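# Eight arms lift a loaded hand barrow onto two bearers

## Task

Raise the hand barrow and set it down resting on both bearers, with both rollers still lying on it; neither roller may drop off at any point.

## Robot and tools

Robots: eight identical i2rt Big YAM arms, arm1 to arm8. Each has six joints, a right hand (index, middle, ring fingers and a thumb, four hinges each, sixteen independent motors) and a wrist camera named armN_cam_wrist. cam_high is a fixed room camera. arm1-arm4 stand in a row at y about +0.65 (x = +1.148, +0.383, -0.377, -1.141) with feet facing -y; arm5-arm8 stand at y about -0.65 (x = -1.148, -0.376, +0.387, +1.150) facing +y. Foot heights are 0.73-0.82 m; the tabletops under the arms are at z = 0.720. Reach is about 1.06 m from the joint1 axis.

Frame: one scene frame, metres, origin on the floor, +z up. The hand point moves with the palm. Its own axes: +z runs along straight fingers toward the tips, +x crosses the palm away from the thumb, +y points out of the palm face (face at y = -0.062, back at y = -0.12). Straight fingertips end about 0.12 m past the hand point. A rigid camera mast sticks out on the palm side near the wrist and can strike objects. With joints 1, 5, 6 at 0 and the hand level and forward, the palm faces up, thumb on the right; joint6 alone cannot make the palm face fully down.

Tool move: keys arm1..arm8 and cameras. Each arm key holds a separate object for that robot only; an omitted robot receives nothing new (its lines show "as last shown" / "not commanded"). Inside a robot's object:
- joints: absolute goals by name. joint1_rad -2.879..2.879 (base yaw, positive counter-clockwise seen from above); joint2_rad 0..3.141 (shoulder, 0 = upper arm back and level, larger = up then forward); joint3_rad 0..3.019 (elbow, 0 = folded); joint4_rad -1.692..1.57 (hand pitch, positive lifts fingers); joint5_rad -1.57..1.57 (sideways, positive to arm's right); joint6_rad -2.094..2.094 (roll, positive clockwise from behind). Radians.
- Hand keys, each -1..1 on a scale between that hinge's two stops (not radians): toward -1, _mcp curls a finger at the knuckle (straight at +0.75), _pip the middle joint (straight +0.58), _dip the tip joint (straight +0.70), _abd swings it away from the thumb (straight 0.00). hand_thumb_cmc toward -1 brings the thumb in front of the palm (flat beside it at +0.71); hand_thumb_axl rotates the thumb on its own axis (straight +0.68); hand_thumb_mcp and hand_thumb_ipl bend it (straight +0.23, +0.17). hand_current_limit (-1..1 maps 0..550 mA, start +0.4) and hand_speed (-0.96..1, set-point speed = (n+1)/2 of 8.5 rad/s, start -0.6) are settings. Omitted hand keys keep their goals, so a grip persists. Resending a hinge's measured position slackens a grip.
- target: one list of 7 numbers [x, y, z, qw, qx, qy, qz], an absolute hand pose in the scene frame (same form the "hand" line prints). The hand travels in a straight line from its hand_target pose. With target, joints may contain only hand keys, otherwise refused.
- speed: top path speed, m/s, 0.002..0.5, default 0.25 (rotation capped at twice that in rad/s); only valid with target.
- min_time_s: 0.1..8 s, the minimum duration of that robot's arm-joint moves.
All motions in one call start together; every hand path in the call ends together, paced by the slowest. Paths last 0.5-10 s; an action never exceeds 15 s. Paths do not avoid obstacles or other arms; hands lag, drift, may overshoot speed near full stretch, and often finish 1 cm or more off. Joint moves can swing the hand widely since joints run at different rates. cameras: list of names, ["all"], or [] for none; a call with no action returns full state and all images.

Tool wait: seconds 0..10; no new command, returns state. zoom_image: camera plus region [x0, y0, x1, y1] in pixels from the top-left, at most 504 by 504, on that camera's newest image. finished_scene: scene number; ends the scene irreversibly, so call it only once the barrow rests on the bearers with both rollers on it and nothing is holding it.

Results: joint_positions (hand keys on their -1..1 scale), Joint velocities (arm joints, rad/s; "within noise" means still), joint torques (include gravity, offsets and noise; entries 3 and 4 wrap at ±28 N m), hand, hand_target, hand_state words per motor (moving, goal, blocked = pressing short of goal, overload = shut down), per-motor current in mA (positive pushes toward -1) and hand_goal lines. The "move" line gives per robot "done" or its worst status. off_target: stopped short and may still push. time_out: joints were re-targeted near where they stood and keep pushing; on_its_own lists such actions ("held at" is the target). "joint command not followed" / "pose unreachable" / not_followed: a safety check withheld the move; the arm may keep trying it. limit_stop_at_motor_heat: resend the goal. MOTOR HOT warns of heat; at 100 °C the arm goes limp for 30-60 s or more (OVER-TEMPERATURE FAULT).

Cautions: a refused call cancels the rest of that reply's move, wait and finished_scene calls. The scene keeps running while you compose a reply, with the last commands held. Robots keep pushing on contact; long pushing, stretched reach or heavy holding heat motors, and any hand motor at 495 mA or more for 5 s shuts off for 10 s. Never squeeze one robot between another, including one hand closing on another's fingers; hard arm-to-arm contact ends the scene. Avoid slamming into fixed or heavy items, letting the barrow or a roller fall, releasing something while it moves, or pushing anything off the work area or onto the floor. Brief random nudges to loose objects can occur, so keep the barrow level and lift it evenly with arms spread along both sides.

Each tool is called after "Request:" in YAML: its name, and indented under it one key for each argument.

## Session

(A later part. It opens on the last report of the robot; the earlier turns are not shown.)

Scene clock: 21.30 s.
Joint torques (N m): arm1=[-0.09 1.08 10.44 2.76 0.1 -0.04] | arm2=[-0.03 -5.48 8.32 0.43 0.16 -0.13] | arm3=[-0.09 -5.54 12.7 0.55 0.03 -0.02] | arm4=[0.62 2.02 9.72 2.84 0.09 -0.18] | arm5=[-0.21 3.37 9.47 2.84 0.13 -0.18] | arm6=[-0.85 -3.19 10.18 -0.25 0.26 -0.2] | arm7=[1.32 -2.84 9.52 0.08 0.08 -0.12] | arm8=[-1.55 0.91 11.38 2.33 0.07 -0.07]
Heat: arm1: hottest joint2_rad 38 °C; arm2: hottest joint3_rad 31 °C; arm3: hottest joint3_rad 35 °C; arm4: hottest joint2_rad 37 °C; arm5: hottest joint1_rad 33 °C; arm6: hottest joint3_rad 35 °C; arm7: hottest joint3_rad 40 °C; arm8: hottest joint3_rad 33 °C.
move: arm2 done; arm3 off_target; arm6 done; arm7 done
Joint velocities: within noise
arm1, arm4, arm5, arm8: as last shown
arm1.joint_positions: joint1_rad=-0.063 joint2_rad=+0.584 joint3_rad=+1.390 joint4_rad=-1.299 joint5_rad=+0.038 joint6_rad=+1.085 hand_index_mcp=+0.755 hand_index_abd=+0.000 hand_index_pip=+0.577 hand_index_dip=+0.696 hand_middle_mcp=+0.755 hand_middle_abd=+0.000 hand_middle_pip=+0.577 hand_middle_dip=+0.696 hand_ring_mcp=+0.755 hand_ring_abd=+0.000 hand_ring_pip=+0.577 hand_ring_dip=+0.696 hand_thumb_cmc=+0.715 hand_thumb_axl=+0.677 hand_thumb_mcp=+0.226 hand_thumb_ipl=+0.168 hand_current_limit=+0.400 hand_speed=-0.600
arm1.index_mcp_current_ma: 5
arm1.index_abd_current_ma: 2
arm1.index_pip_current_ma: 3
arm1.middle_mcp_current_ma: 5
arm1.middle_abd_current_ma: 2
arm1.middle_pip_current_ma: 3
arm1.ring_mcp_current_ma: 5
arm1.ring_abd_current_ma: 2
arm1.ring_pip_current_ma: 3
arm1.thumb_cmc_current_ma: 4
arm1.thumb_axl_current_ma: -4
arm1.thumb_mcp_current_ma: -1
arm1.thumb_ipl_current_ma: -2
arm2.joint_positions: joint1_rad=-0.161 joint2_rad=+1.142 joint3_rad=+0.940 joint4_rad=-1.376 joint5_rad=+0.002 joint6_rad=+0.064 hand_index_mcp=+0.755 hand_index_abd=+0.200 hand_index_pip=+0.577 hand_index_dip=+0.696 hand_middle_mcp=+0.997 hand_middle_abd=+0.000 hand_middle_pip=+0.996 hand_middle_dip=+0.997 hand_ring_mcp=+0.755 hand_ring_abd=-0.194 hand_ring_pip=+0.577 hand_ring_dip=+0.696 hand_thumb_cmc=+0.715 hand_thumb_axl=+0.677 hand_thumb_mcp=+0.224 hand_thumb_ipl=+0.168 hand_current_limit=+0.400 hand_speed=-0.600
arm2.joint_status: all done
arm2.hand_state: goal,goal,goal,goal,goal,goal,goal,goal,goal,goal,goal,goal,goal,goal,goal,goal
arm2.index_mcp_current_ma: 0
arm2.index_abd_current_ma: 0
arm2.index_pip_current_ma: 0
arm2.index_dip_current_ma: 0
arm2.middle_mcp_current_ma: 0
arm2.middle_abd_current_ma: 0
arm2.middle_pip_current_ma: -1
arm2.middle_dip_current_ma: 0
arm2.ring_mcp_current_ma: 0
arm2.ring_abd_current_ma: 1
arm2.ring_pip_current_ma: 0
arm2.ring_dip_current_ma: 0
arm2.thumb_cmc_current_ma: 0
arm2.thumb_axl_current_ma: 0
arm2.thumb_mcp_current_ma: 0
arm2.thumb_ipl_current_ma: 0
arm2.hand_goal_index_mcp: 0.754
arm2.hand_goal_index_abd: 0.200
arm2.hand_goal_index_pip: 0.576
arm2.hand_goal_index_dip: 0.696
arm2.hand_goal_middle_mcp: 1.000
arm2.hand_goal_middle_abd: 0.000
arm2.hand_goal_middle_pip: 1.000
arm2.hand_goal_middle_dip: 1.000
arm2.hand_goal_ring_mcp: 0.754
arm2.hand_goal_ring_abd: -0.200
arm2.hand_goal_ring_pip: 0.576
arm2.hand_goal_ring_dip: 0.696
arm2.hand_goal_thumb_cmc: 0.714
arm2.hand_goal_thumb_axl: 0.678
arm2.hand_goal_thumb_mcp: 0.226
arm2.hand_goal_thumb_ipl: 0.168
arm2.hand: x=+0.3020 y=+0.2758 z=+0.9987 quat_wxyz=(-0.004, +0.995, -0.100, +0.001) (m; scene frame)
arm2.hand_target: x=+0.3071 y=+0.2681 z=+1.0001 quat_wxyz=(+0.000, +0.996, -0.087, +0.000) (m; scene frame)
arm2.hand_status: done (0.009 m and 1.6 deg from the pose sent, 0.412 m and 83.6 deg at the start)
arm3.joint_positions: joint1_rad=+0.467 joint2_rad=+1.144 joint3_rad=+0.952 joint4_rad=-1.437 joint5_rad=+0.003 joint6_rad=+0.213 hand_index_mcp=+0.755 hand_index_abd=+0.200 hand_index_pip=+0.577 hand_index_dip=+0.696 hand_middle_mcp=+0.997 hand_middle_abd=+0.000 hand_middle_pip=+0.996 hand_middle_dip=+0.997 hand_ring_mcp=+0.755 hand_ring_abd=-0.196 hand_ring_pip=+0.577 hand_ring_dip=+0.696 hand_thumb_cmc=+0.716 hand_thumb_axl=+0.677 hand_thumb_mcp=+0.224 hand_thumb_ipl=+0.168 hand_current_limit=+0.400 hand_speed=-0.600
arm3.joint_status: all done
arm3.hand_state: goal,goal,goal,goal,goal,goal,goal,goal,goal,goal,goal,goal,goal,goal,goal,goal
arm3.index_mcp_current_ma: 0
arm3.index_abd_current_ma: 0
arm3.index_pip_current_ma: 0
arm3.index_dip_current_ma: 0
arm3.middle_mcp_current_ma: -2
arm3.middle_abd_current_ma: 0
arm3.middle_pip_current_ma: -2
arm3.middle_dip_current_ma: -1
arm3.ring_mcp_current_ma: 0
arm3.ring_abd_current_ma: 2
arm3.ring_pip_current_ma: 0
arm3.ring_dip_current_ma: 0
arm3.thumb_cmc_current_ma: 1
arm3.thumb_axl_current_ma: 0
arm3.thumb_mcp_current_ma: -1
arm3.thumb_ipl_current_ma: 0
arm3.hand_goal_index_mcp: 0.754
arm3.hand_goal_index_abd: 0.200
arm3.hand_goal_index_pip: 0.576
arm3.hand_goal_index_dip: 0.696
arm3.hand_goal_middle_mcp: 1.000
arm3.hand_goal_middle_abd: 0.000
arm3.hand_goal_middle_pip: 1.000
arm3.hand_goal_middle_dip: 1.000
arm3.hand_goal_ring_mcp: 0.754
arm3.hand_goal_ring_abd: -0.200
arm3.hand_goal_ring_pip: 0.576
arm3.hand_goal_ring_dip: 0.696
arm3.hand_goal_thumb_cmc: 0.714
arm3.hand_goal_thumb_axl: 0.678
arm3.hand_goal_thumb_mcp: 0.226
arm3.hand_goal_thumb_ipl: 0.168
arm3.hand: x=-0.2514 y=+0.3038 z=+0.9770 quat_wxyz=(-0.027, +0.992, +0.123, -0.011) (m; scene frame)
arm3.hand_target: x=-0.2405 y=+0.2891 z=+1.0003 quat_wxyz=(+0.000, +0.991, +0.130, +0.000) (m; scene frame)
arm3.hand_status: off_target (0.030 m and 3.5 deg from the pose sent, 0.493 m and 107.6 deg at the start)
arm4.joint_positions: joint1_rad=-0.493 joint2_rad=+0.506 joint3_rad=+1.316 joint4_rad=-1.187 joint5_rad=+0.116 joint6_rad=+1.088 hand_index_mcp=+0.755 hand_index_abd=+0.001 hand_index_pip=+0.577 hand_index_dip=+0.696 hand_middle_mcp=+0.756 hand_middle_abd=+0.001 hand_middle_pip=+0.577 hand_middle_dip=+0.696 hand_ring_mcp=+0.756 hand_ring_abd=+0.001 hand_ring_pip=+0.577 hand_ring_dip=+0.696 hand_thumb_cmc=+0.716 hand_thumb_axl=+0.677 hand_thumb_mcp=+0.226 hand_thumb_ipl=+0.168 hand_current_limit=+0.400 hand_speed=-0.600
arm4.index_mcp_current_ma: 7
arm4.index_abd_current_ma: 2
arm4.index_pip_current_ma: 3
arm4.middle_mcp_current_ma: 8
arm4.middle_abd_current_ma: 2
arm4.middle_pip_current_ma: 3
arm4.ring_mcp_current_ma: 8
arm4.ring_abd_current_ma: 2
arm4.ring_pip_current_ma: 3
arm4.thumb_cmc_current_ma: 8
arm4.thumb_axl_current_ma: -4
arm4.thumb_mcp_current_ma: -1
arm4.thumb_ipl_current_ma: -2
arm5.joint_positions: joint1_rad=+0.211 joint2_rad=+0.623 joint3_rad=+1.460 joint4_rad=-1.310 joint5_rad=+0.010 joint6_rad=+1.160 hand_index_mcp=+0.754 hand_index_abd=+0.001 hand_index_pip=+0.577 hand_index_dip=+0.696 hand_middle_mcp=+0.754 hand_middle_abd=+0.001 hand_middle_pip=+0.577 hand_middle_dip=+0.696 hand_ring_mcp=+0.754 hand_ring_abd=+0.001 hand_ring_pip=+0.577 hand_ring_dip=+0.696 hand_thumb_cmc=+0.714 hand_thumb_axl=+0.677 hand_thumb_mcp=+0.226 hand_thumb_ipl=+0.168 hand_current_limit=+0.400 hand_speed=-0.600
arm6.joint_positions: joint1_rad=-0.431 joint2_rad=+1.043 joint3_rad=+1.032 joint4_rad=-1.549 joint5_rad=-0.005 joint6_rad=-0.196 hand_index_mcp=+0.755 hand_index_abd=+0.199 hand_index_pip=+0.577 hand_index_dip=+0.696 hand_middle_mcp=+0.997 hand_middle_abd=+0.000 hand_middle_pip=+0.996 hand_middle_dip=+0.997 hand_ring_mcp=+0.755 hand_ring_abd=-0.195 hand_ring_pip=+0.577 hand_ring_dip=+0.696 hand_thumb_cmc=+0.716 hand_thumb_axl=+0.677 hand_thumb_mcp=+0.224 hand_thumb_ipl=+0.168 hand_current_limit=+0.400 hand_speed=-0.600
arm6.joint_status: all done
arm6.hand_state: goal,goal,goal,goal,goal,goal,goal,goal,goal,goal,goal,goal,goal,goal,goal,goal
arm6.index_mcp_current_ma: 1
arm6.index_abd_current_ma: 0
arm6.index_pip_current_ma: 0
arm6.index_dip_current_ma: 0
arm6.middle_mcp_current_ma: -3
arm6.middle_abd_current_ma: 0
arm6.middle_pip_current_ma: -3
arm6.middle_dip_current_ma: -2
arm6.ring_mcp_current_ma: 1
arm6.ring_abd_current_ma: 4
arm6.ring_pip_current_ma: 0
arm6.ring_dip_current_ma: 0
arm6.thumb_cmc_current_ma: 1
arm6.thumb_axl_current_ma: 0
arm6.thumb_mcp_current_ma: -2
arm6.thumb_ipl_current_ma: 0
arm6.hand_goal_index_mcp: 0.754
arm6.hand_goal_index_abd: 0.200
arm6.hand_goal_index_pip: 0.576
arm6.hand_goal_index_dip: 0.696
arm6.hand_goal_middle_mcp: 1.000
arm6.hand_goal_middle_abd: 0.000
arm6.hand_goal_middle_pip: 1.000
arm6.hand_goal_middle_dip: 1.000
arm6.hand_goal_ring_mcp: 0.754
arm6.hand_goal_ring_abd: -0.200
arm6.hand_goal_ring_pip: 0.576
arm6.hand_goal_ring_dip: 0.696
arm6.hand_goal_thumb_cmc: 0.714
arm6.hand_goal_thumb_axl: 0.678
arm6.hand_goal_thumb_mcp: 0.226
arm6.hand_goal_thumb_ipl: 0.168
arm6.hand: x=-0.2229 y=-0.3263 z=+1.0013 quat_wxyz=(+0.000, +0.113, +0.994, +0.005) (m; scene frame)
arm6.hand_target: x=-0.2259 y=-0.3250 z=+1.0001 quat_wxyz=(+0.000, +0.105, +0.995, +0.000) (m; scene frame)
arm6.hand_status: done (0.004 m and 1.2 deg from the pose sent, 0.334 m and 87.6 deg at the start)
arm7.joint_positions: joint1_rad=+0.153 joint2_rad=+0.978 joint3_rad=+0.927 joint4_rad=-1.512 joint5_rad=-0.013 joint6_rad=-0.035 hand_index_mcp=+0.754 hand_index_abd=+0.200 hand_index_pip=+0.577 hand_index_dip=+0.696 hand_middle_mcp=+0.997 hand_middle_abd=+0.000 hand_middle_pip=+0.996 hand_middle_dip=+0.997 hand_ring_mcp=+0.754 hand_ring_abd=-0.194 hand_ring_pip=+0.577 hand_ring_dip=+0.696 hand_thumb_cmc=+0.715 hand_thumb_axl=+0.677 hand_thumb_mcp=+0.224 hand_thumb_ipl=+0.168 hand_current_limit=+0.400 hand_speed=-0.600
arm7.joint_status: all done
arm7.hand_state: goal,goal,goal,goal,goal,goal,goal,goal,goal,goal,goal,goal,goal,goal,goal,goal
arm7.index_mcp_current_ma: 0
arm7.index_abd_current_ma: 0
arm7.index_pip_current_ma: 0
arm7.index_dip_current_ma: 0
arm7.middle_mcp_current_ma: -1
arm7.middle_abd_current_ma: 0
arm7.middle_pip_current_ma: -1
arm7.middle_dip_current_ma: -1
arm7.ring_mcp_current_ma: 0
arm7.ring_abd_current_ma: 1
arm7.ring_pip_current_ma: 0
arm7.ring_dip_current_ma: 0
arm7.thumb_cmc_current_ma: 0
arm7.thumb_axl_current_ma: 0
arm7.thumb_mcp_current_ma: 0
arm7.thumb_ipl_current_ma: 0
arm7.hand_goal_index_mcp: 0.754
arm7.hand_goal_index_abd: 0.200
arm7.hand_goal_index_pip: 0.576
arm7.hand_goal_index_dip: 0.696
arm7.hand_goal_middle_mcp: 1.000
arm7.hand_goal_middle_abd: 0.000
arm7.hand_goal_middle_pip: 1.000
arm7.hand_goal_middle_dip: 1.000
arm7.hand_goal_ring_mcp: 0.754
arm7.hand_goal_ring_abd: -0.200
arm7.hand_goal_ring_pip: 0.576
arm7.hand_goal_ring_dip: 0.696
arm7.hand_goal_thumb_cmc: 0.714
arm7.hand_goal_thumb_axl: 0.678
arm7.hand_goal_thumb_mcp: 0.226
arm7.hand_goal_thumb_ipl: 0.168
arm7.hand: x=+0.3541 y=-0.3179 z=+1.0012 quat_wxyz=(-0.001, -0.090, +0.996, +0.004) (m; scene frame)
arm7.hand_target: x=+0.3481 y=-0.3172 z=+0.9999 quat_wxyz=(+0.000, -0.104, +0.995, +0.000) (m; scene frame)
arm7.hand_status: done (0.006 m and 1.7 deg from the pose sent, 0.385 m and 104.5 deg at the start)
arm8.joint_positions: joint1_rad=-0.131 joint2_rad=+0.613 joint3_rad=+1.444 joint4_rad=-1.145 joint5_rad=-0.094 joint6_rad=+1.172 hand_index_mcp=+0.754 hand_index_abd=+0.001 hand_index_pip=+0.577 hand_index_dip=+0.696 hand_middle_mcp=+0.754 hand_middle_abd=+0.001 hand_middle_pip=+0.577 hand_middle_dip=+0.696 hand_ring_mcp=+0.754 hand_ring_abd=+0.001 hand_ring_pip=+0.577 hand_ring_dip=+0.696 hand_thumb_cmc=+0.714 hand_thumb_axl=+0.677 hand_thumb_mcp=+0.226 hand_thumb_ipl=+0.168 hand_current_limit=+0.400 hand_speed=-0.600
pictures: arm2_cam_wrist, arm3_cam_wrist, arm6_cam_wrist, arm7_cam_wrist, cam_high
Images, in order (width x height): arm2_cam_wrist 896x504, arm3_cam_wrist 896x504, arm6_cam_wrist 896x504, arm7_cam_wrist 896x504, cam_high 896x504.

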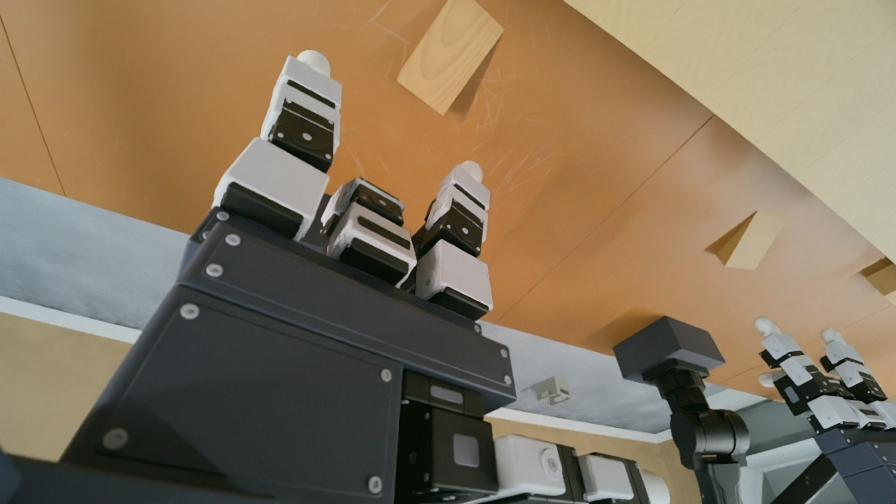

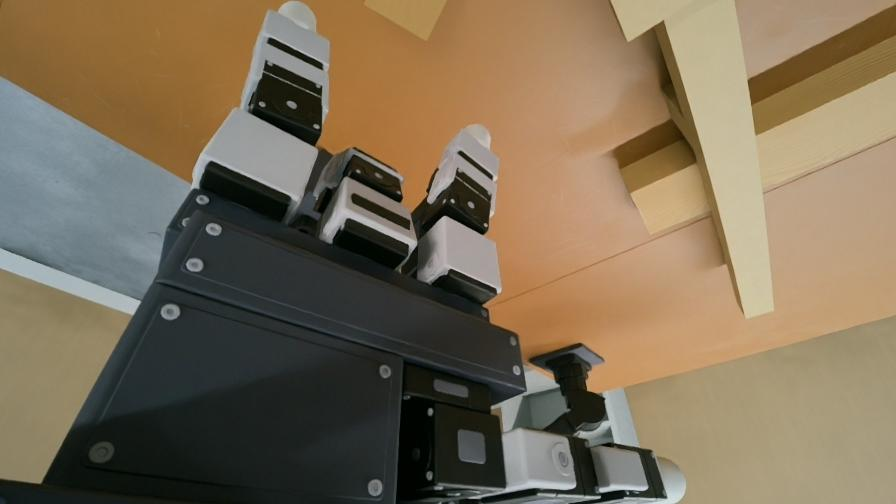

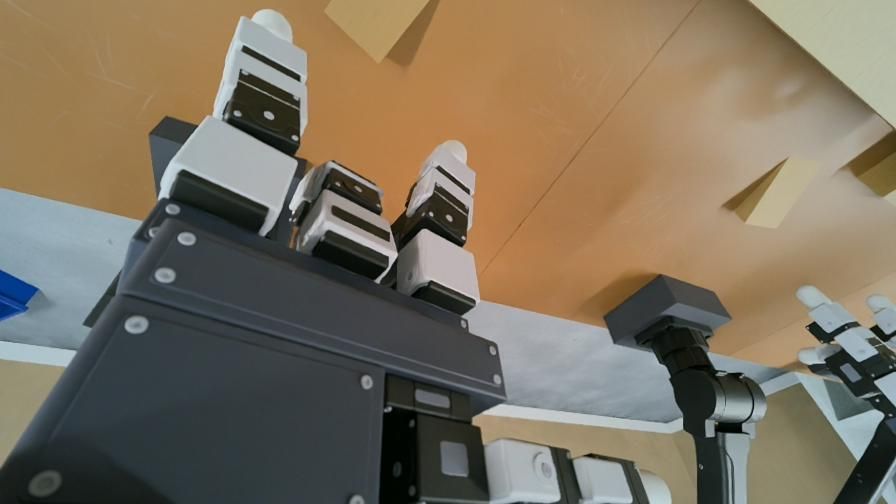

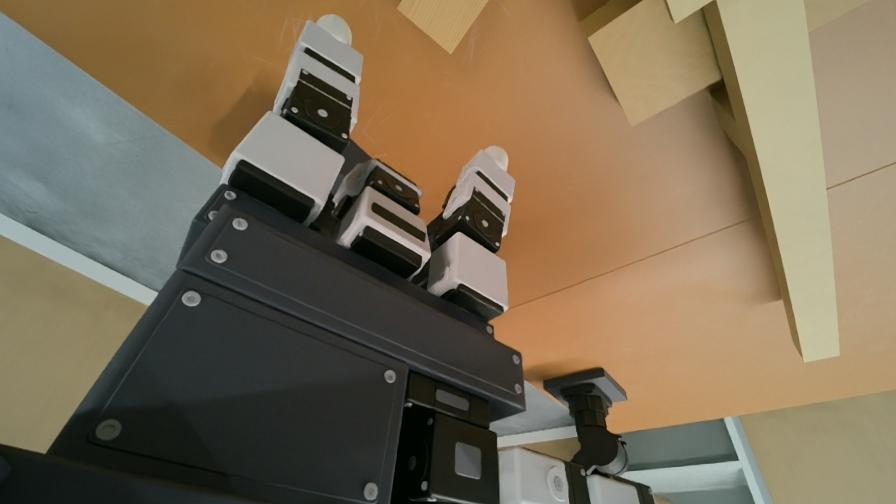

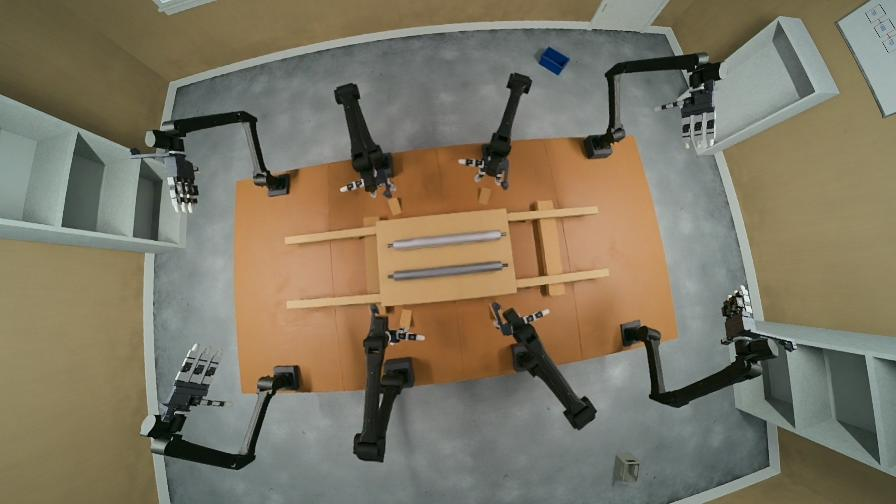

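Request:
move:
  arm7: {"target": [0.334, -0.2957, 0.93, 0, -0.0915, 0.9958, 0], "speed": 0.2}
  arm6: {"target": [-0.2435, -0.3234, 0.93, 0, 0.1392, 0.9903, 0], "speed": 0.2}
  arm2: {"target": [0.277, 0.277, 0.93, 0, 0.9976, -0.0698, 0], "speed": 0.2}
  arm3: {"target": [-0.229, 0.288, 0.94, 0, 0.9848, 0.1736, 0], "speed": 0.2}
  cameras: ["arm2_cam_wrist", "arm3_cam_wrist", "arm6_cam_wrist", "arm7_cam_wrist"]

Scene clock: 30.53 s.
Joint torques (N m): arm1=[-0.03 1.08 10.41 2.7 0.1 -0.03] | arm2=[-2.43 -5.54 7.62 0.44 0 -0.13] | arm3=[-0.09 -5.89 9.09 0.87 0.05 -0.01] | arm4=[0.56 1.73 9.8 2.8 0.08 -0.18] | arm5=[-0.15 3.43 9.47 2.81 0.13 -0.17] | arm6=[-1.03 -2.96 9.73 0.39 0.25 -0.04] | arm7=[1.32 -3.9 9.09 0.61 0.05 0.09] | arm8=[-1.55 0.97 11.37 2.32 0.06 -0.07]
Heat: arm1: hottest joint2_rad 38 °C; arm2: hottest joint3_rad 32 °C; arm3: hottest joint3_rad 36 °C; arm4: hottest joint2_rad 37 °C; arm5: hottest joint1_rad 33 °C; arm6: hottest joint3_rad 36 °C; arm7: hottest joint3_rad 42 °C; arm8: hottest joint3_rad 33 °C.
move: arm2 done; arm3 done; arm6 done; arm7 done
Joint velocities: within noise
arm1, arm4, arm5, arm8: as last shown
arm2.joint_positions: joint1_rad=-0.248 joint2_rad=+1.192 joint3_rad=+0.792 joint4_rad=-1.172 joint5_rad=+0.005 joint6_rad=-0.084 hand_index_mcp=+0.755 hand_index_abd=+0.200 hand_index_pip=+0.577 hand_index_dip=+0.696 hand_middle_mcp=+0.997 hand_middle_abd=+0.000 hand_middle_pip=+0.996 hand_middle_dip=+0.997 hand_ring_mcp=+0.755 hand_ring_abd=-0.195 hand_ring_pip=+0.577 hand_ring_dip=+0.696 hand_thumb_cmc=+0.715 hand_thumb_axl=+0.677 hand_thumb_mcp=+0.223 hand_thumb_ipl=+0.168 hand_current_limit=+0.400 hand_speed=-0.600
arm2.joint_status: not commanded
arm2.hand_state: goal,goal,goal,goal,goal,goal,goal,goal,goal,goal,goal,goal,goal,goal,goal,goal
arm2.index_mcp_current_ma: 0
arm2.index_abd_current_ma: 0
arm2.index_pip_current_ma: 0
arm2.index_dip_current_ma: 0
arm2.middle_mcp_current_ma: 0
arm2.middle_abd_current_ma: 0
arm2.middle_pip_current_ma: -1
arm2.middle_dip_current_ma: 0
arm2.ring_mcp_current_ma: 0
arm2.ring_abd_current_ma: 1
arm2.ring_pip_current_ma: 0
arm2.ring_dip_current_ma: 0
arm2.thumb_cmc_current_ma: 0
arm2.thumb_axl_current_ma: 0
arm2.thumb_mcp_current_ma: 0
arm2.thumb_ipl_current_ma: 0
arm2.hand_goal_index_mcp: 0.754
arm2.hand_goal_index_abd: 0.200
arm2.hand_goal_index_pip: 0.576
arm2.hand_goal_index_dip: 0.696
arm2.hand_goal_middle_mcp: 1.000
arm2.hand_goal_middle_abd: 0.000
arm2.hand_goal_middle_pip: 1.000
arm2.hand_goal_middle_dip: 1.000
arm2.hand_goal_ring_mcp: 0.754
arm2.hand_goal_ring_abd: -0.200
arm2.hand_goal_ring_pip: 0.576
arm2.hand_goal_ring_dip: 0.696
arm2.hand_goal_thumb_cmc: 0.714
arm2.hand_goal_thumb_axl: 0.678
arm2.hand_goal_thumb_mcp: 0.226
arm2.hand_goal_thumb_ipl: 0.168
arm2.hand: x=+0.2815 y=+0.2804 z=+0.9318 quat_wxyz=(-0.001, +0.998, -0.070, -0.001) (m; scene frame)
arm2.hand_target: x=+0.2771 y=+0.2771 z=+0.9301 quat_wxyz=(+0.000, +0.998, -0.070, +0.000) (m; scene frame)
arm2.hand_status: done (0.006 m and 0.1 deg from the pose sent, 0.073 m and 3.6 deg at the start)
arm3.joint_positions: joint1_rad=+0.474 joint2_rad=+1.189 joint3_rad=+0.867 joint4_rad=-1.268 joint5_rad=+0.003 joint6_rad=+0.134 hand_index_mcp=+0.755 hand_index_abd=+0.200 hand_index_pip=+0.577 hand_index_dip=+0.696 hand_middle_mcp=+0.997 hand_middle_abd=+0.000 hand_middle_pip=+0.996 hand_middle_dip=+0.997 hand_ring_mcp=+0.755 hand_ring_abd=-0.196 hand_ring_pip=+0.577 hand_ring_dip=+0.696 hand_thumb_cmc=+0.716 hand_thumb_axl=+0.677 hand_thumb_mcp=+0.223 hand_thumb_ipl=+0.168 hand_current_limit=+0.400 hand_speed=-0.600
arm3.joint_status: not commanded
arm3.hand_state: goal,goal,goal,goal,goal,goal,goal,goal,goal,goal,goal,goal,goal,goal,goal,goal
arm3.index_mcp_current_ma: 0
arm3.index_abd_current_ma: 0
arm3.index_pip_current_ma: 0
arm3.index_dip_current_ma: 0
arm3.middle_mcp_current_ma: -2
arm3.middle_abd_current_ma: 0
arm3.middle_pip_current_ma: -2
arm3.middle_dip_current_ma: -1
arm3.ring_mcp_current_ma: 0
arm3.ring_abd_current_ma: 2
arm3.ring_pip_current_ma: 0
arm3.ring_dip_current_ma: 0
arm3.thumb_cmc_current_ma: 1
arm3.thumb_axl_current_ma: 0
arm3.thumb_mcp_current_ma: -2
arm3.thumb_ipl_current_ma: 0
arm3.hand_goal_index_mcp: 0.754
arm3.hand_goal_index_abd: 0.200
arm3.hand_goal_index_pip: 0.576
arm3.hand_goal_index_dip: 0.696
arm3.hand_goal_middle_mcp: 1.000
arm3.hand_goal_middle_abd: 0.000
arm3.hand_goal_middle_pip: 1.000
arm3.hand_goal_middle_dip: 1.000
arm3.hand_goal_ring_mcp: 0.754
arm3.hand_goal_ring_abd: -0.200
arm3.hand_goal_ring_pip: 0.576
arm3.hand_goal_ring_dip: 0.696
arm3.hand_goal_thumb_cmc: 0.714
arm3.hand_goal_thumb_axl: 0.678
arm3.hand_goal_thumb_mcp: 0.226
arm3.hand_goal_thumb_ipl: 0.168
arm3.hand: x=-0.2359 y=+0.2924 z=+0.9354 quat_wxyz=(-0.009, +0.986, +0.165, -0.004) (m; scene frame)
arm3.hand_target: x=-0.2291 y=+0.2881 z=+0.9402 quat_wxyz=(+0.000, +0.985, +0.174, +0.000) (m; scene frame)
arm3.hand_status: done (0.009 m and 1.5 deg from the pose sent, 0.046 m and 6.8 deg at the start)
arm6.joint_positions: joint1_rad=-0.344 joint2_rad=+1.051 joint3_rad=+0.857 joint4_rad=-1.378 joint5_rad=-0.004 joint6_rad=-0.061 hand_index_mcp=+0.755 hand_index_abd=+0.199 hand_index_pip=+0.577 hand_index_dip=+0.696 hand_middle_mcp=+0.996 hand_middle_abd=+0.000 hand_middle_pip=+0.996 hand_middle_dip=+0.997 hand_ring_mcp=+0.755 hand_ring_abd=-0.195 hand_ring_pip=+0.577 hand_ring_dip=+0.696 hand_thumb_cmc=+0.716 hand_thumb_axl=+0.677 hand_thumb_mcp=+0.224 hand_thumb_ipl=+0.168 hand_current_limit=+0.400 hand_speed=-0.600
arm6.joint_status: not commanded
arm6.hand_state: goal,goal,goal,goal,goal,goal,goal,goal,goal,goal,goal,goal,goal,goal,goal,goal
arm6.index_mcp_current_ma: 0
arm6.index_abd_current_ma: 0
arm6.index_pip_current_ma: 0
arm6.index_dip_current_ma: 0
arm6.middle_mcp_current_ma: -3
arm6.middle_abd_current_ma: 0
arm6.middle_pip_current_ma: -3
arm6.middle_dip_current_ma: -2
arm6.ring_mcp_current_ma: 0
arm6.ring_abd_current_ma: 4
arm6.ring_pip_current_ma: 0
arm6.ring_dip_current_ma: 0
arm6.thumb_cmc_current_ma: 1
arm6.thumb_axl_current_ma: 0
arm6.thumb_mcp_current_ma: -2
arm6.thumb_ipl_current_ma: 0
arm6.hand_goal_index_mcp: 0.754
arm6.hand_goal_index_abd: 0.200
arm6.hand_goal_index_pip: 0.576
arm6.hand_goal_index_dip: 0.696
arm6.hand_goal_middle_mcp: 1.000
arm6.hand_goal_middle_abd: 0.000
arm6.hand_goal_middle_pip: 1.000
arm6.hand_goal_middle_dip: 1.000
arm6.hand_goal_ring_mcp: 0.754
arm6.hand_goal_ring_abd: -0.200
arm6.hand_goal_ring_pip: 0.576
arm6.hand_goal_ring_dip: 0.696
arm6.hand_goal_thumb_cmc: 0.714
arm6.hand_goal_thumb_axl: 0.678
arm6.hand_goal_thumb_mcp: 0.226
arm6.hand_goal_thumb_ipl: 0.168
arm6.hand: x=-0.2435 y=-0.3267 z=+0.9317 quat_wxyz=(-0.001, +0.137, +0.991, -0.001) (m; scene frame)
arm6.hand_target: x=-0.2435 y=-0.3234 z=+0.9302 quat_wxyz=(+0.000, +0.139, +0.990, +0.000) (m; scene frame)
arm6.hand_status: done (0.004 m and 0.3 deg from the pose sent, 0.074 m and 3.1 deg at the start)
arm7.joint_positions: joint1_rad=+0.202 joint2_rad=+1.083 joint3_rad=+0.810 joint4_rad=-1.302 joint5_rad=-0.012 joint6_rad=+0.012 hand_index_mcp=+0.754 hand_index_abd=+0.200 hand_index_pip=+0.577 hand_index_dip=+0.696 hand_middle_mcp=+0.996 hand_middle_abd=+0.000 hand_middle_pip=+0.996 hand_middle_dip=+0.997 hand_ring_mcp=+0.754 hand_ring_abd=-0.194 hand_ring_pip=+0.577 hand_ring_dip=+0.696 hand_thumb_cmc=+0.715 hand_thumb_axl=+0.677 hand_thumb_mcp=+0.224 hand_thumb_ipl=+0.168 hand_current_limit=+0.400 hand_speed=-0.600
arm7.joint_status: not commanded
arm7.hand_state: goal,goal,goal,goal,goal,goal,goal,goal,goal,goal,goal,goal,goal,goal,goal,goal
arm7.index_mcp_current_ma: 0
arm7.index_abd_current_ma: 0
arm7.index_pip_current_ma: 0
arm7.index_dip_current_ma: 0
arm7.middle_mcp_current_ma: -1
arm7.middle_abd_current_ma: 0
arm7.middle_pip_current_ma: -1
arm7.middle_dip_current_ma: -1
arm7.ring_mcp_current_ma: 0
arm7.ring_abd_current_ma: 1
arm7.ring_pip_current_ma: 0
arm7.ring_dip_current_ma: 0
arm7.thumb_cmc_current_ma: 0
arm7.thumb_axl_current_ma: 0
arm7.thumb_mcp_current_ma: 0
arm7.thumb_ipl_current_ma: 0
arm7.hand_goal_index_mcp: 0.754
arm7.hand_goal_index_abd: 0.200
arm7.hand_goal_index_pip: 0.576
arm7.hand_goal_index_dip: 0.696
arm7.hand_goal_middle_mcp: 1.000
arm7.hand_goal_middle_abd: 0.000
arm7.hand_goal_middle_pip: 1.000
arm7.hand_goal_middle_dip: 1.000
arm7.hand_goal_ring_mcp: 0.754
arm7.hand_goal_ring_abd: -0.200
arm7.hand_goal_ring_pip: 0.576
arm7.hand_goal_ring_dip: 0.696
arm7.hand_goal_thumb_cmc: 0.714
arm7.hand_goal_thumb_axl: 0.678
arm7.hand_goal_thumb_mcp: 0.226
arm7.hand_goal_thumb_ipl: 0.168
arm7.hand: x=+0.3387 y=-0.2989 z=+0.9310 quat_wxyz=(-0.001, -0.091, +0.996, -0.002) (m; scene frame)
arm7.hand_target: x=+0.3341 y=-0.2958 z=+0.9300 quat_wxyz=(+0.000, -0.091, +0.996, +0.000) (m; scene frame)
arm7.hand_status: done (0.006 m and 0.2 deg from the pose sent, 0.077 m and 0.6 deg at the start)
pictures: arm2_cam_wrist, arm3_cam_wrist, arm6_cam_wrist, arm7_cam_wrist
Images, in order (width x height): arm2_cam_wrist 896x504, arm3_cam_wrist 896x504, arm6_cam_wrist 896x504, arm7_cam_wrist 896x504.

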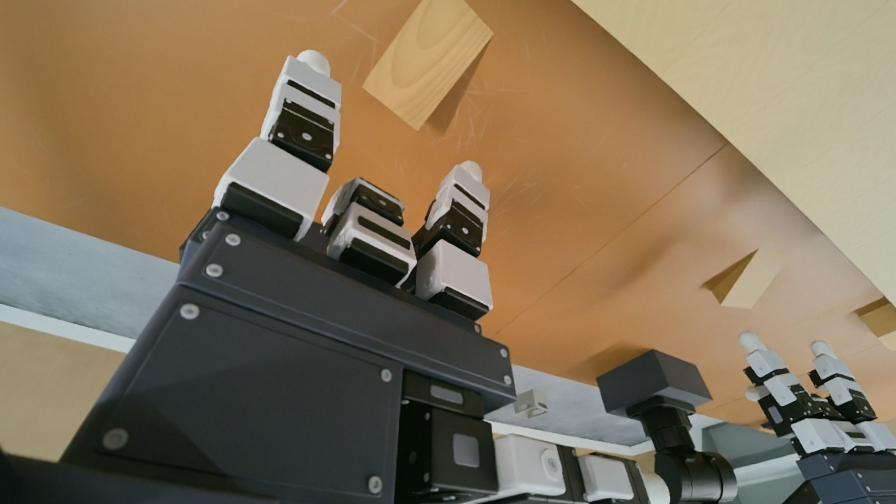

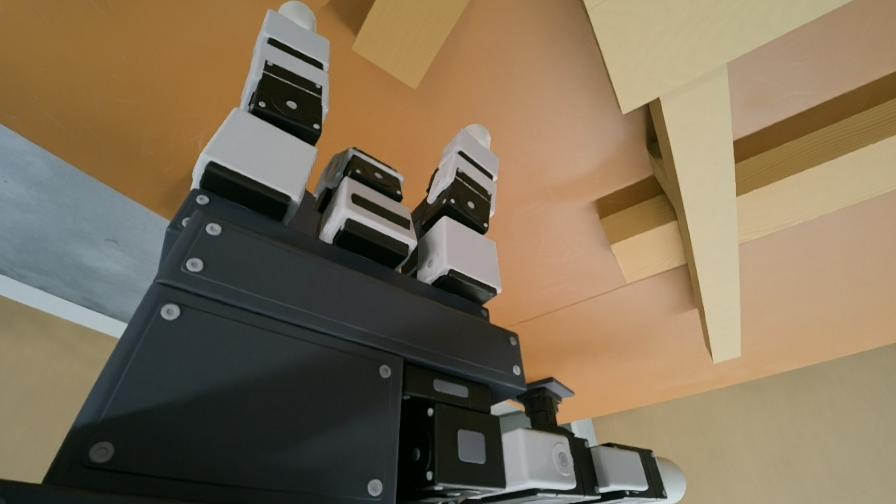

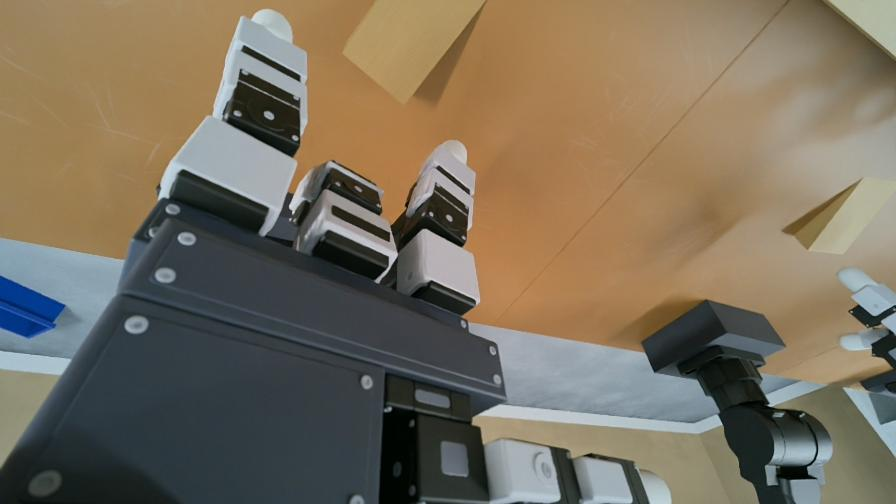

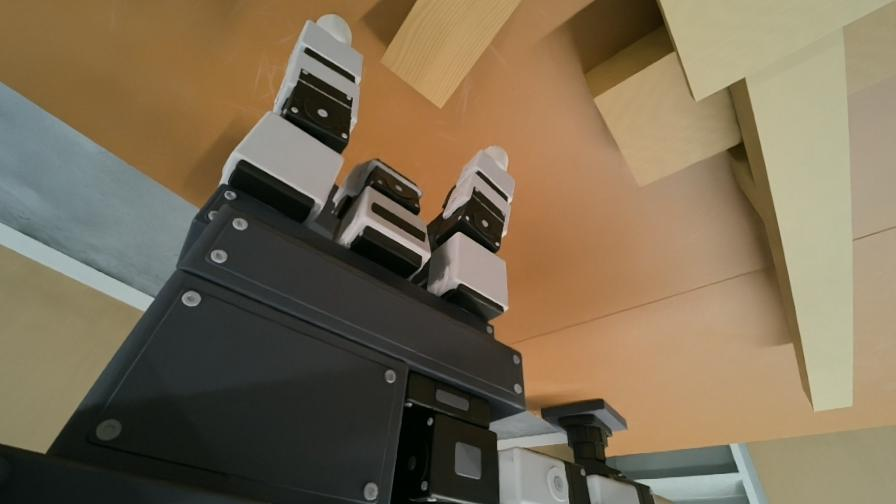

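Request:
move:
  arm7: {"target": [0.332, -0.290, 0.843, 0, -0.0958, 0.9954, 0], "speed": 0.12}
  arm6: {"target": [-0.233, -0.319, 0.843, 0, 0.1564, 0.9877, 0], "speed": 0.12}
  arm2: {"target": [0.2725, 0.2758, 0.843, 0, 0.9976, -0.0698, 0], "speed": 0.12}
  arm3: {"target": [-0.226, 0.3046, 0.845, 0, 0.9763, 0.2164, 0], "speed": 0.12}
  cameras: ["arm2_cam_wrist", "arm3_cam_wrist", "arm6_cam_wrist", "arm7_cam_wrist"]

Scene clock: 37.07 s.
Joint torques (N m): arm1=[-0.09 0.79 10.43 2.74 0.09 -0.06] | arm2=[-2.67 -6.36 6.41 0.44 0 -0.14] | arm3=[0.26 -5.71 7.79 0.73 0.02 -0.01] | arm4=[0.67 1.79 9.8 2.78 0.09 -0.19] | arm5=[-0.21 3.43 9.46 2.81 0.13 -0.17] | arm6=[-2.08 -3.6 8.91 0.36 0.25 -0.05] | arm7=[1.2 -4.25 7.75 0.88 0.04 0.06] | arm8=[-1.55 0.97 11.38 2.3 0.07 -0.07]
Heat: arm1: hottest joint3_rad 39 °C; arm2: hottest joint3_rad 32 °C; arm3: hottest joint3_rad 36 °C; arm4: hottest joint2_rad 37 °C; arm5: hottest joint1_rad 33 °C; arm6: hottest joint3_rad 36 °C; arm7: hottest joint3_rad 42 °C; arm8: hottest joint3_rad 34 °C.
move: arm2 done; arm3 done; arm6 done; arm7 done
Joint velocities: within noise
arm1, arm4, arm5, arm8: as last shown
arm2.joint_positions: joint1_rad=-0.261 joint2_rad=+1.347 joint3_rad=+0.663 joint4_rad=-0.883 joint5_rad=+0.005 joint6_rad=-0.099 hand_index_mcp=+0.755 hand_index_abd=+0.200 hand_index_pip=+0.577 hand_index_dip=+0.696 hand_middle_mcp=+0.997 hand_middle_abd=+0.000 hand_middle_pip=+0.996 hand_middle_dip=+0.997 hand_ring_mcp=+0.755 hand_ring_abd=-0.195 hand_ring_pip=+0.577 hand_ring_dip=+0.696 hand_thumb_cmc=+0.715 hand_thumb_axl=+0.677 hand_thumb_mcp=+0.223 hand_thumb_ipl=+0.168 hand_current_limit=+0.400 hand_speed=-0.600
arm2.joint_status: not commanded
arm2.hand_state: goal,goal,goal,goal,goal,goal,goal,goal,goal,goal,goal,goal,goal,goal,goal,goal
arm2.index_mcp_current_ma: 0
arm2.index_abd_current_ma: 0
arm2.index_pip_current_ma: 0
arm2.index_dip_current_ma: 0
arm2.middle_mcp_current_ma: 0
arm2.middle_abd_current_ma: 0
arm2.middle_pip_current_ma: -1
arm2.middle_dip_current_ma: 0
arm2.ring_mcp_current_ma: 0
arm2.ring_abd_current_ma: 1
arm2.ring_pip_current_ma: 0
arm2.ring_dip_current_ma: 0
arm2.thumb_cmc_current_ma: 0
arm2.thumb_axl_current_ma: 0
arm2.thumb_mcp_current_ma: 0
arm2.thumb_ipl_current_ma: 0
arm2.hand_goal_index_mcp: 0.754
arm2.hand_goal_index_abd: 0.200
arm2.hand_goal_index_pip: 0.576
arm2.hand_goal_index_dip: 0.696
arm2.hand_goal_middle_mcp: 1.000
arm2.hand_goal_middle_abd: 0.000
arm2.hand_goal_middle_pip: 1.000
arm2.hand_goal_middle_dip: 1.000
arm2.hand_goal_ring_mcp: 0.754
arm2.hand_goal_ring_abd: -0.200
arm2.hand_goal_ring_pip: 0.576
arm2.hand_goal_ring_dip: 0.696
arm2.hand_goal_thumb_cmc: 0.714
arm2.hand_goal_thumb_axl: 0.678
arm2.hand_goal_thumb_mcp: 0.226
arm2.hand_goal_thumb_ipl: 0.168
arm2.hand: x=+0.2773 y=+0.2772 z=+0.8463 quat_wxyz=(+0.001, +0.998, -0.069, -0.001) (m; scene frame)
arm2.hand_target: x=+0.2726 y=+0.2758 z=+0.8432 quat_wxyz=(+0.000, +0.998, -0.070, +0.000) (m; scene frame)
arm2.hand_status: done (0.006 m and 0.2 deg from the pose sent, 0.089 m and 0.2 deg at the start)
arm3.joint_positions: joint1_rad=+0.484 joint2_rad=+1.275 joint3_rad=+0.665 joint4_rad=-0.974 joint5_rad=+0.003 joint6_rad=+0.058 hand_index_mcp=+0.755 hand_index_abd=+0.200 hand_index_pip=+0.577 hand_index_dip=+0.696 hand_middle_mcp=+0.997 hand_middle_abd=+0.000 hand_middle_pip=+0.996 hand_middle_dip=+0.997 hand_ring_mcp=+0.755 hand_ring_abd=-0.196 hand_ring_pip=+0.577 hand_ring_dip=+0.696 hand_thumb_cmc=+0.716 hand_thumb_axl=+0.677 hand_thumb_mcp=+0.223 hand_thumb_ipl=+0.168 hand_current_limit=+0.400 hand_speed=-0.600
arm3.joint_status: not commanded
arm3.hand_state: goal,goal,goal,goal,goal,goal,goal,goal,goal,goal,goal,goal,goal,goal,goal,goal
arm3.index_mcp_current_ma: 0
arm3.index_abd_current_ma: 0
arm3.index_pip_current_ma: 0
arm3.index_dip_current_ma: 0
arm3.middle_mcp_current_ma: -2
arm3.middle_abd_current_ma: 0
arm3.middle_pip_current_ma: -2
arm3.middle_dip_current_ma: -1
arm3.ring_mcp_current_ma: 0
arm3.ring_abd_current_ma: 2
arm3.ring_pip_current_ma: 0
arm3.ring_dip_current_ma: 0
arm3.thumb_cmc_current_ma: 1
arm3.thumb_axl_current_ma: 0
arm3.thumb_mcp_current_ma: -2
arm3.thumb_ipl_current_ma: 0
arm3.hand_goal_index_mcp: 0.754
arm3.hand_goal_index_abd: 0.200
arm3.hand_goal_index_pip: 0.576
arm3.hand_goal_index_dip: 0.696
arm3.hand_goal_middle_mcp: 1.000
arm3.hand_goal_middle_abd: 0.000
arm3.hand_goal_middle_pip: 1.000
arm3.hand_goal_middle_dip: 1.000
arm3.hand_goal_ring_mcp: 0.754
arm3.hand_goal_ring_abd: -0.200
arm3.hand_goal_ring_pip: 0.576
arm3.hand_goal_ring_dip: 0.696
arm3.hand_goal_thumb_cmc: 0.714
arm3.hand_goal_thumb_axl: 0.678
arm3.hand_goal_thumb_mcp: 0.226
arm3.hand_goal_thumb_ipl: 0.168
arm3.hand: x=-0.2325 y=+0.3078 z=+0.8435 quat_wxyz=(-0.006, +0.978, +0.208, -0.003) (m; scene frame)
arm3.hand_target: x=-0.2261 y=+0.3046 z=+0.8451 quat_wxyz=(+0.000, +0.976, +0.216, +0.000) (m; scene frame)
arm3.hand_status: done (0.007 m and 1.3 deg from the pose sent, 0.092 m and 6.1 deg at the start)
arm6.joint_positions: joint1_rad=-0.349 joint2_rad=+1.168 joint3_rad=+0.698 joint4_rad=-1.102 joint5_rad=-0.004 joint6_rad=-0.044 hand_index_mcp=+0.755 hand_index_abd=+0.199 hand_index_pip=+0.577 hand_index_dip=+0.696 hand_middle_mcp=+0.996 hand_middle_abd=+0.000 hand_middle_pip=+0.996 hand_middle_dip=+0.997 hand_ring_mcp=+0.755 hand_ring_abd=-0.195 hand_ring_pip=+0.577 hand_ring_dip=+0.696 hand_thumb_cmc=+0.716 hand_thumb_axl=+0.677 hand_thumb_mcp=+0.224 hand_thumb_ipl=+0.168 hand_current_limit=+0.400 hand_speed=-0.600
arm6.joint_status: not commanded
arm6.hand_state: goal,goal,goal,goal,goal,goal,goal,goal,goal,goal,goal,goal,goal,goal,goal,goal
arm6.index_mcp_current_ma: 0
arm6.index_abd_current_ma: 0
arm6.index_pip_current_ma: 0
arm6.index_dip_current_ma: 0
arm6.middle_mcp_current_ma: -3
arm6.middle_abd_current_ma: 0
arm6.middle_pip_current_ma: -3
arm6.middle_dip_current_ma: -2
arm6.ring_mcp_current_ma: 0
arm6.ring_abd_current_ma: 4
arm6.ring_pip_current_ma: 0
arm6.ring_dip_current_ma: 0
arm6.thumb_cmc_current_ma: 1
arm6.thumb_axl_current_ma: 0
arm6.thumb_mcp_current_ma: -2
arm6.thumb_ipl_current_ma: 0
arm6.hand_goal_index_mcp: 0.754
arm6.hand_goal_index_abd: 0.200
arm6.hand_goal_index_pip: 0.576
arm6.hand_goal_index_dip: 0.696
arm6.hand_goal_middle_mcp: 1.000
arm6.hand_goal_middle_abd: 0.000
arm6.hand_goal_middle_pip: 1.000
arm6.hand_goal_middle_dip: 1.000
arm6.hand_goal_ring_mcp: 0.754
arm6.hand_goal_ring_abd: -0.200
arm6.hand_goal_ring_pip: 0.576
arm6.hand_goal_ring_dip: 0.696
arm6.hand_goal_thumb_cmc: 0.714
arm6.hand_goal_thumb_axl: 0.678
arm6.hand_goal_thumb_mcp: 0.226
arm6.hand_goal_thumb_ipl: 0.168
arm6.hand: x=-0.2377 y=-0.3200 z=+0.8446 quat_wxyz=(-0.001, +0.148, +0.989, -0.002) (m; scene frame)
arm6.hand_target: x=-0.2330 y=-0.3191 z=+0.8431 quat_wxyz=(+0.000, +0.156, +0.988, +0.000) (m; scene frame)
arm6.hand_status: done (0.005 m and 1.0 deg from the pose sent, 0.090 m and 2.2 deg at the start)
arm7.joint_positions: joint1_rad=+0.207 joint2_rad=+1.211 joint3_rad=+0.663 joint4_rad=-1.023 joint5_rad=-0.012 joint6_rad=+0.013 hand_index_mcp=+0.765 hand_index_abd=+0.200 hand_index_pip=+0.583 hand_index_dip=+0.699 hand_middle_mcp=+0.996 hand_middle_abd=+0.000 hand_middle_pip=+0.996 hand_middle_dip=+0.997 hand_ring_mcp=+0.754 hand_ring_abd=-0.194 hand_ring_pip=+0.577 hand_ring_dip=+0.696 hand_thumb_cmc=+0.715 hand_thumb_axl=+0.677 hand_thumb_mcp=+0.223 hand_thumb_ipl=+0.168 hand_current_limit=+0.400 hand_speed=-0.600
arm7.joint_status: not commanded
arm7.hand_state: goal,goal,goal,goal,goal,goal,goal,goal,goal,goal,goal,goal,goal,goal,goal,goal
arm7.index_mcp_current_ma: 5
arm7.index_abd_current_ma: 0
arm7.index_pip_current_ma: 2
arm7.index_dip_current_ma: 0
arm7.middle_mcp_current_ma: -1
arm7.middle_abd_current_ma: 0
arm7.middle_pip_current_ma: -1
arm7.middle_dip_current_ma: -1
arm7.ring_mcp_current_ma: 0
arm7.ring_abd_current_ma: 1
arm7.ring_pip_current_ma: 0
arm7.ring_dip_current_ma: 0
arm7.thumb_cmc_current_ma: 0
arm7.thumb_axl_current_ma: 0
arm7.thumb_mcp_current_ma: -1
arm7.thumb_ipl_current_ma: 0
arm7.hand_goal_index_mcp: 0.754
arm7.hand_goal_index_abd: 0.200
arm7.hand_goal_index_pip: 0.576
arm7.hand_goal_index_dip: 0.696
arm7.hand_goal_middle_mcp: 1.000
arm7.hand_goal_middle_abd: 0.000
arm7.hand_goal_middle_pip: 1.000
arm7.hand_goal_middle_dip: 1.000
arm7.hand_goal_ring_mcp: 0.754
arm7.hand_goal_ring_abd: -0.200
arm7.hand_goal_ring_pip: 0.576
arm7.hand_goal_ring_dip: 0.696
arm7.hand_goal_thumb_cmc: 0.714
arm7.hand_goal_thumb_axl: 0.678
arm7.hand_goal_thumb_mcp: 0.226
arm7.hand_goal_thumb_ipl: 0.168
arm7.hand: x=+0.3366 y=-0.2924 z=+0.8472 quat_wxyz=(-0.001, -0.093, +0.996, +0.000) (m; scene frame)
arm7.hand_target: x=+0.3320 y=-0.2902 z=+0.8431 quat_wxyz=(+0.000, -0.096, +0.995, +0.000) (m; scene frame)
arm7.hand_status: done (0.007 m and 0.3 deg from the pose sent, 0.089 m and 0.6 deg at the start)
pictures: arm2_cam_wrist, arm3_cam_wrist, arm6_cam_wrist, arm7_cam_wrist
Images, in order (width x height): arm2_cam_wrist 896x504, arm3_cam_wrist 896x504, arm6_cam_wrist 896x504, arm7_cam_wrist 896x504.

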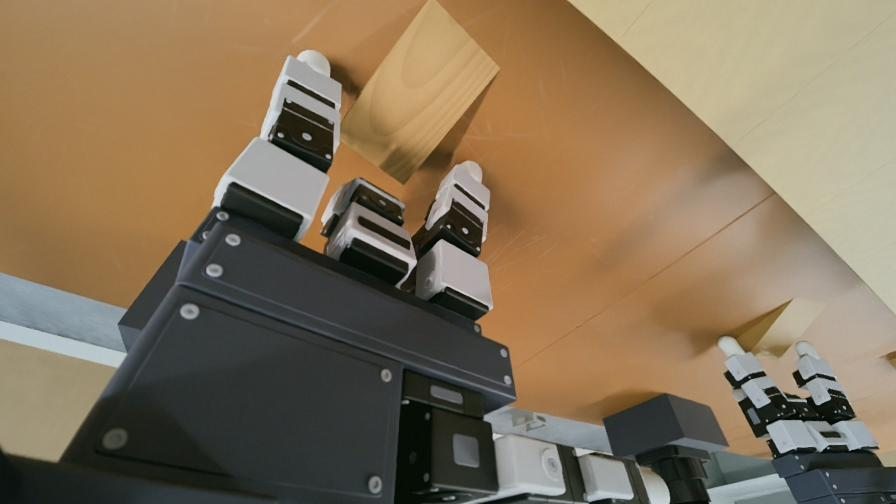

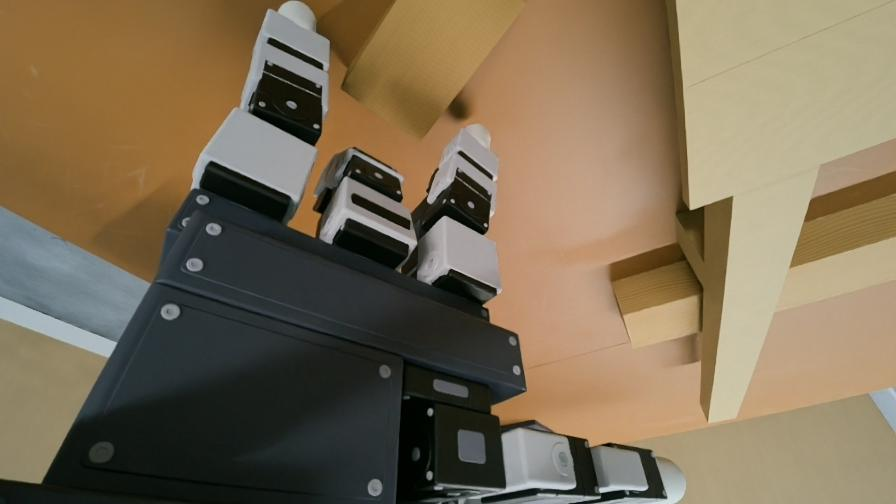

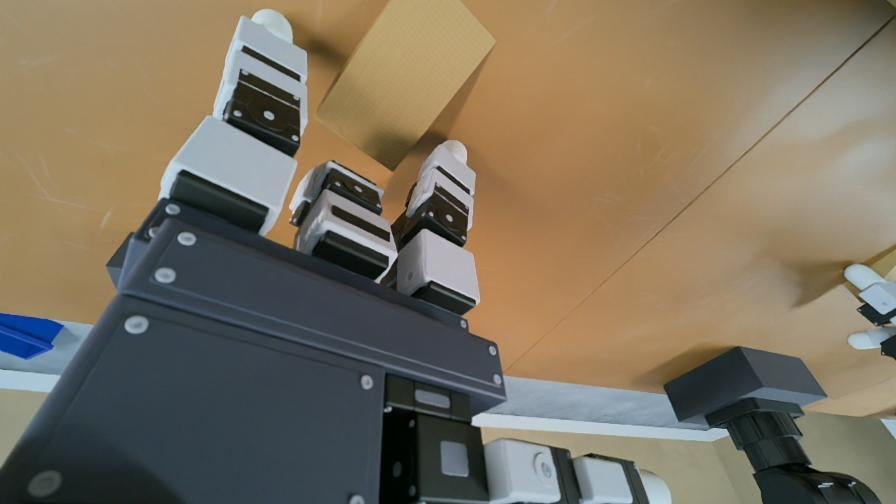

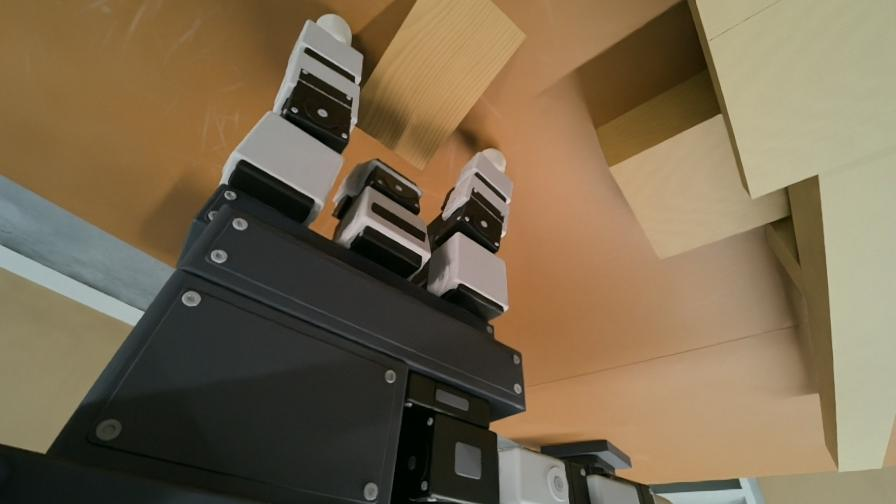

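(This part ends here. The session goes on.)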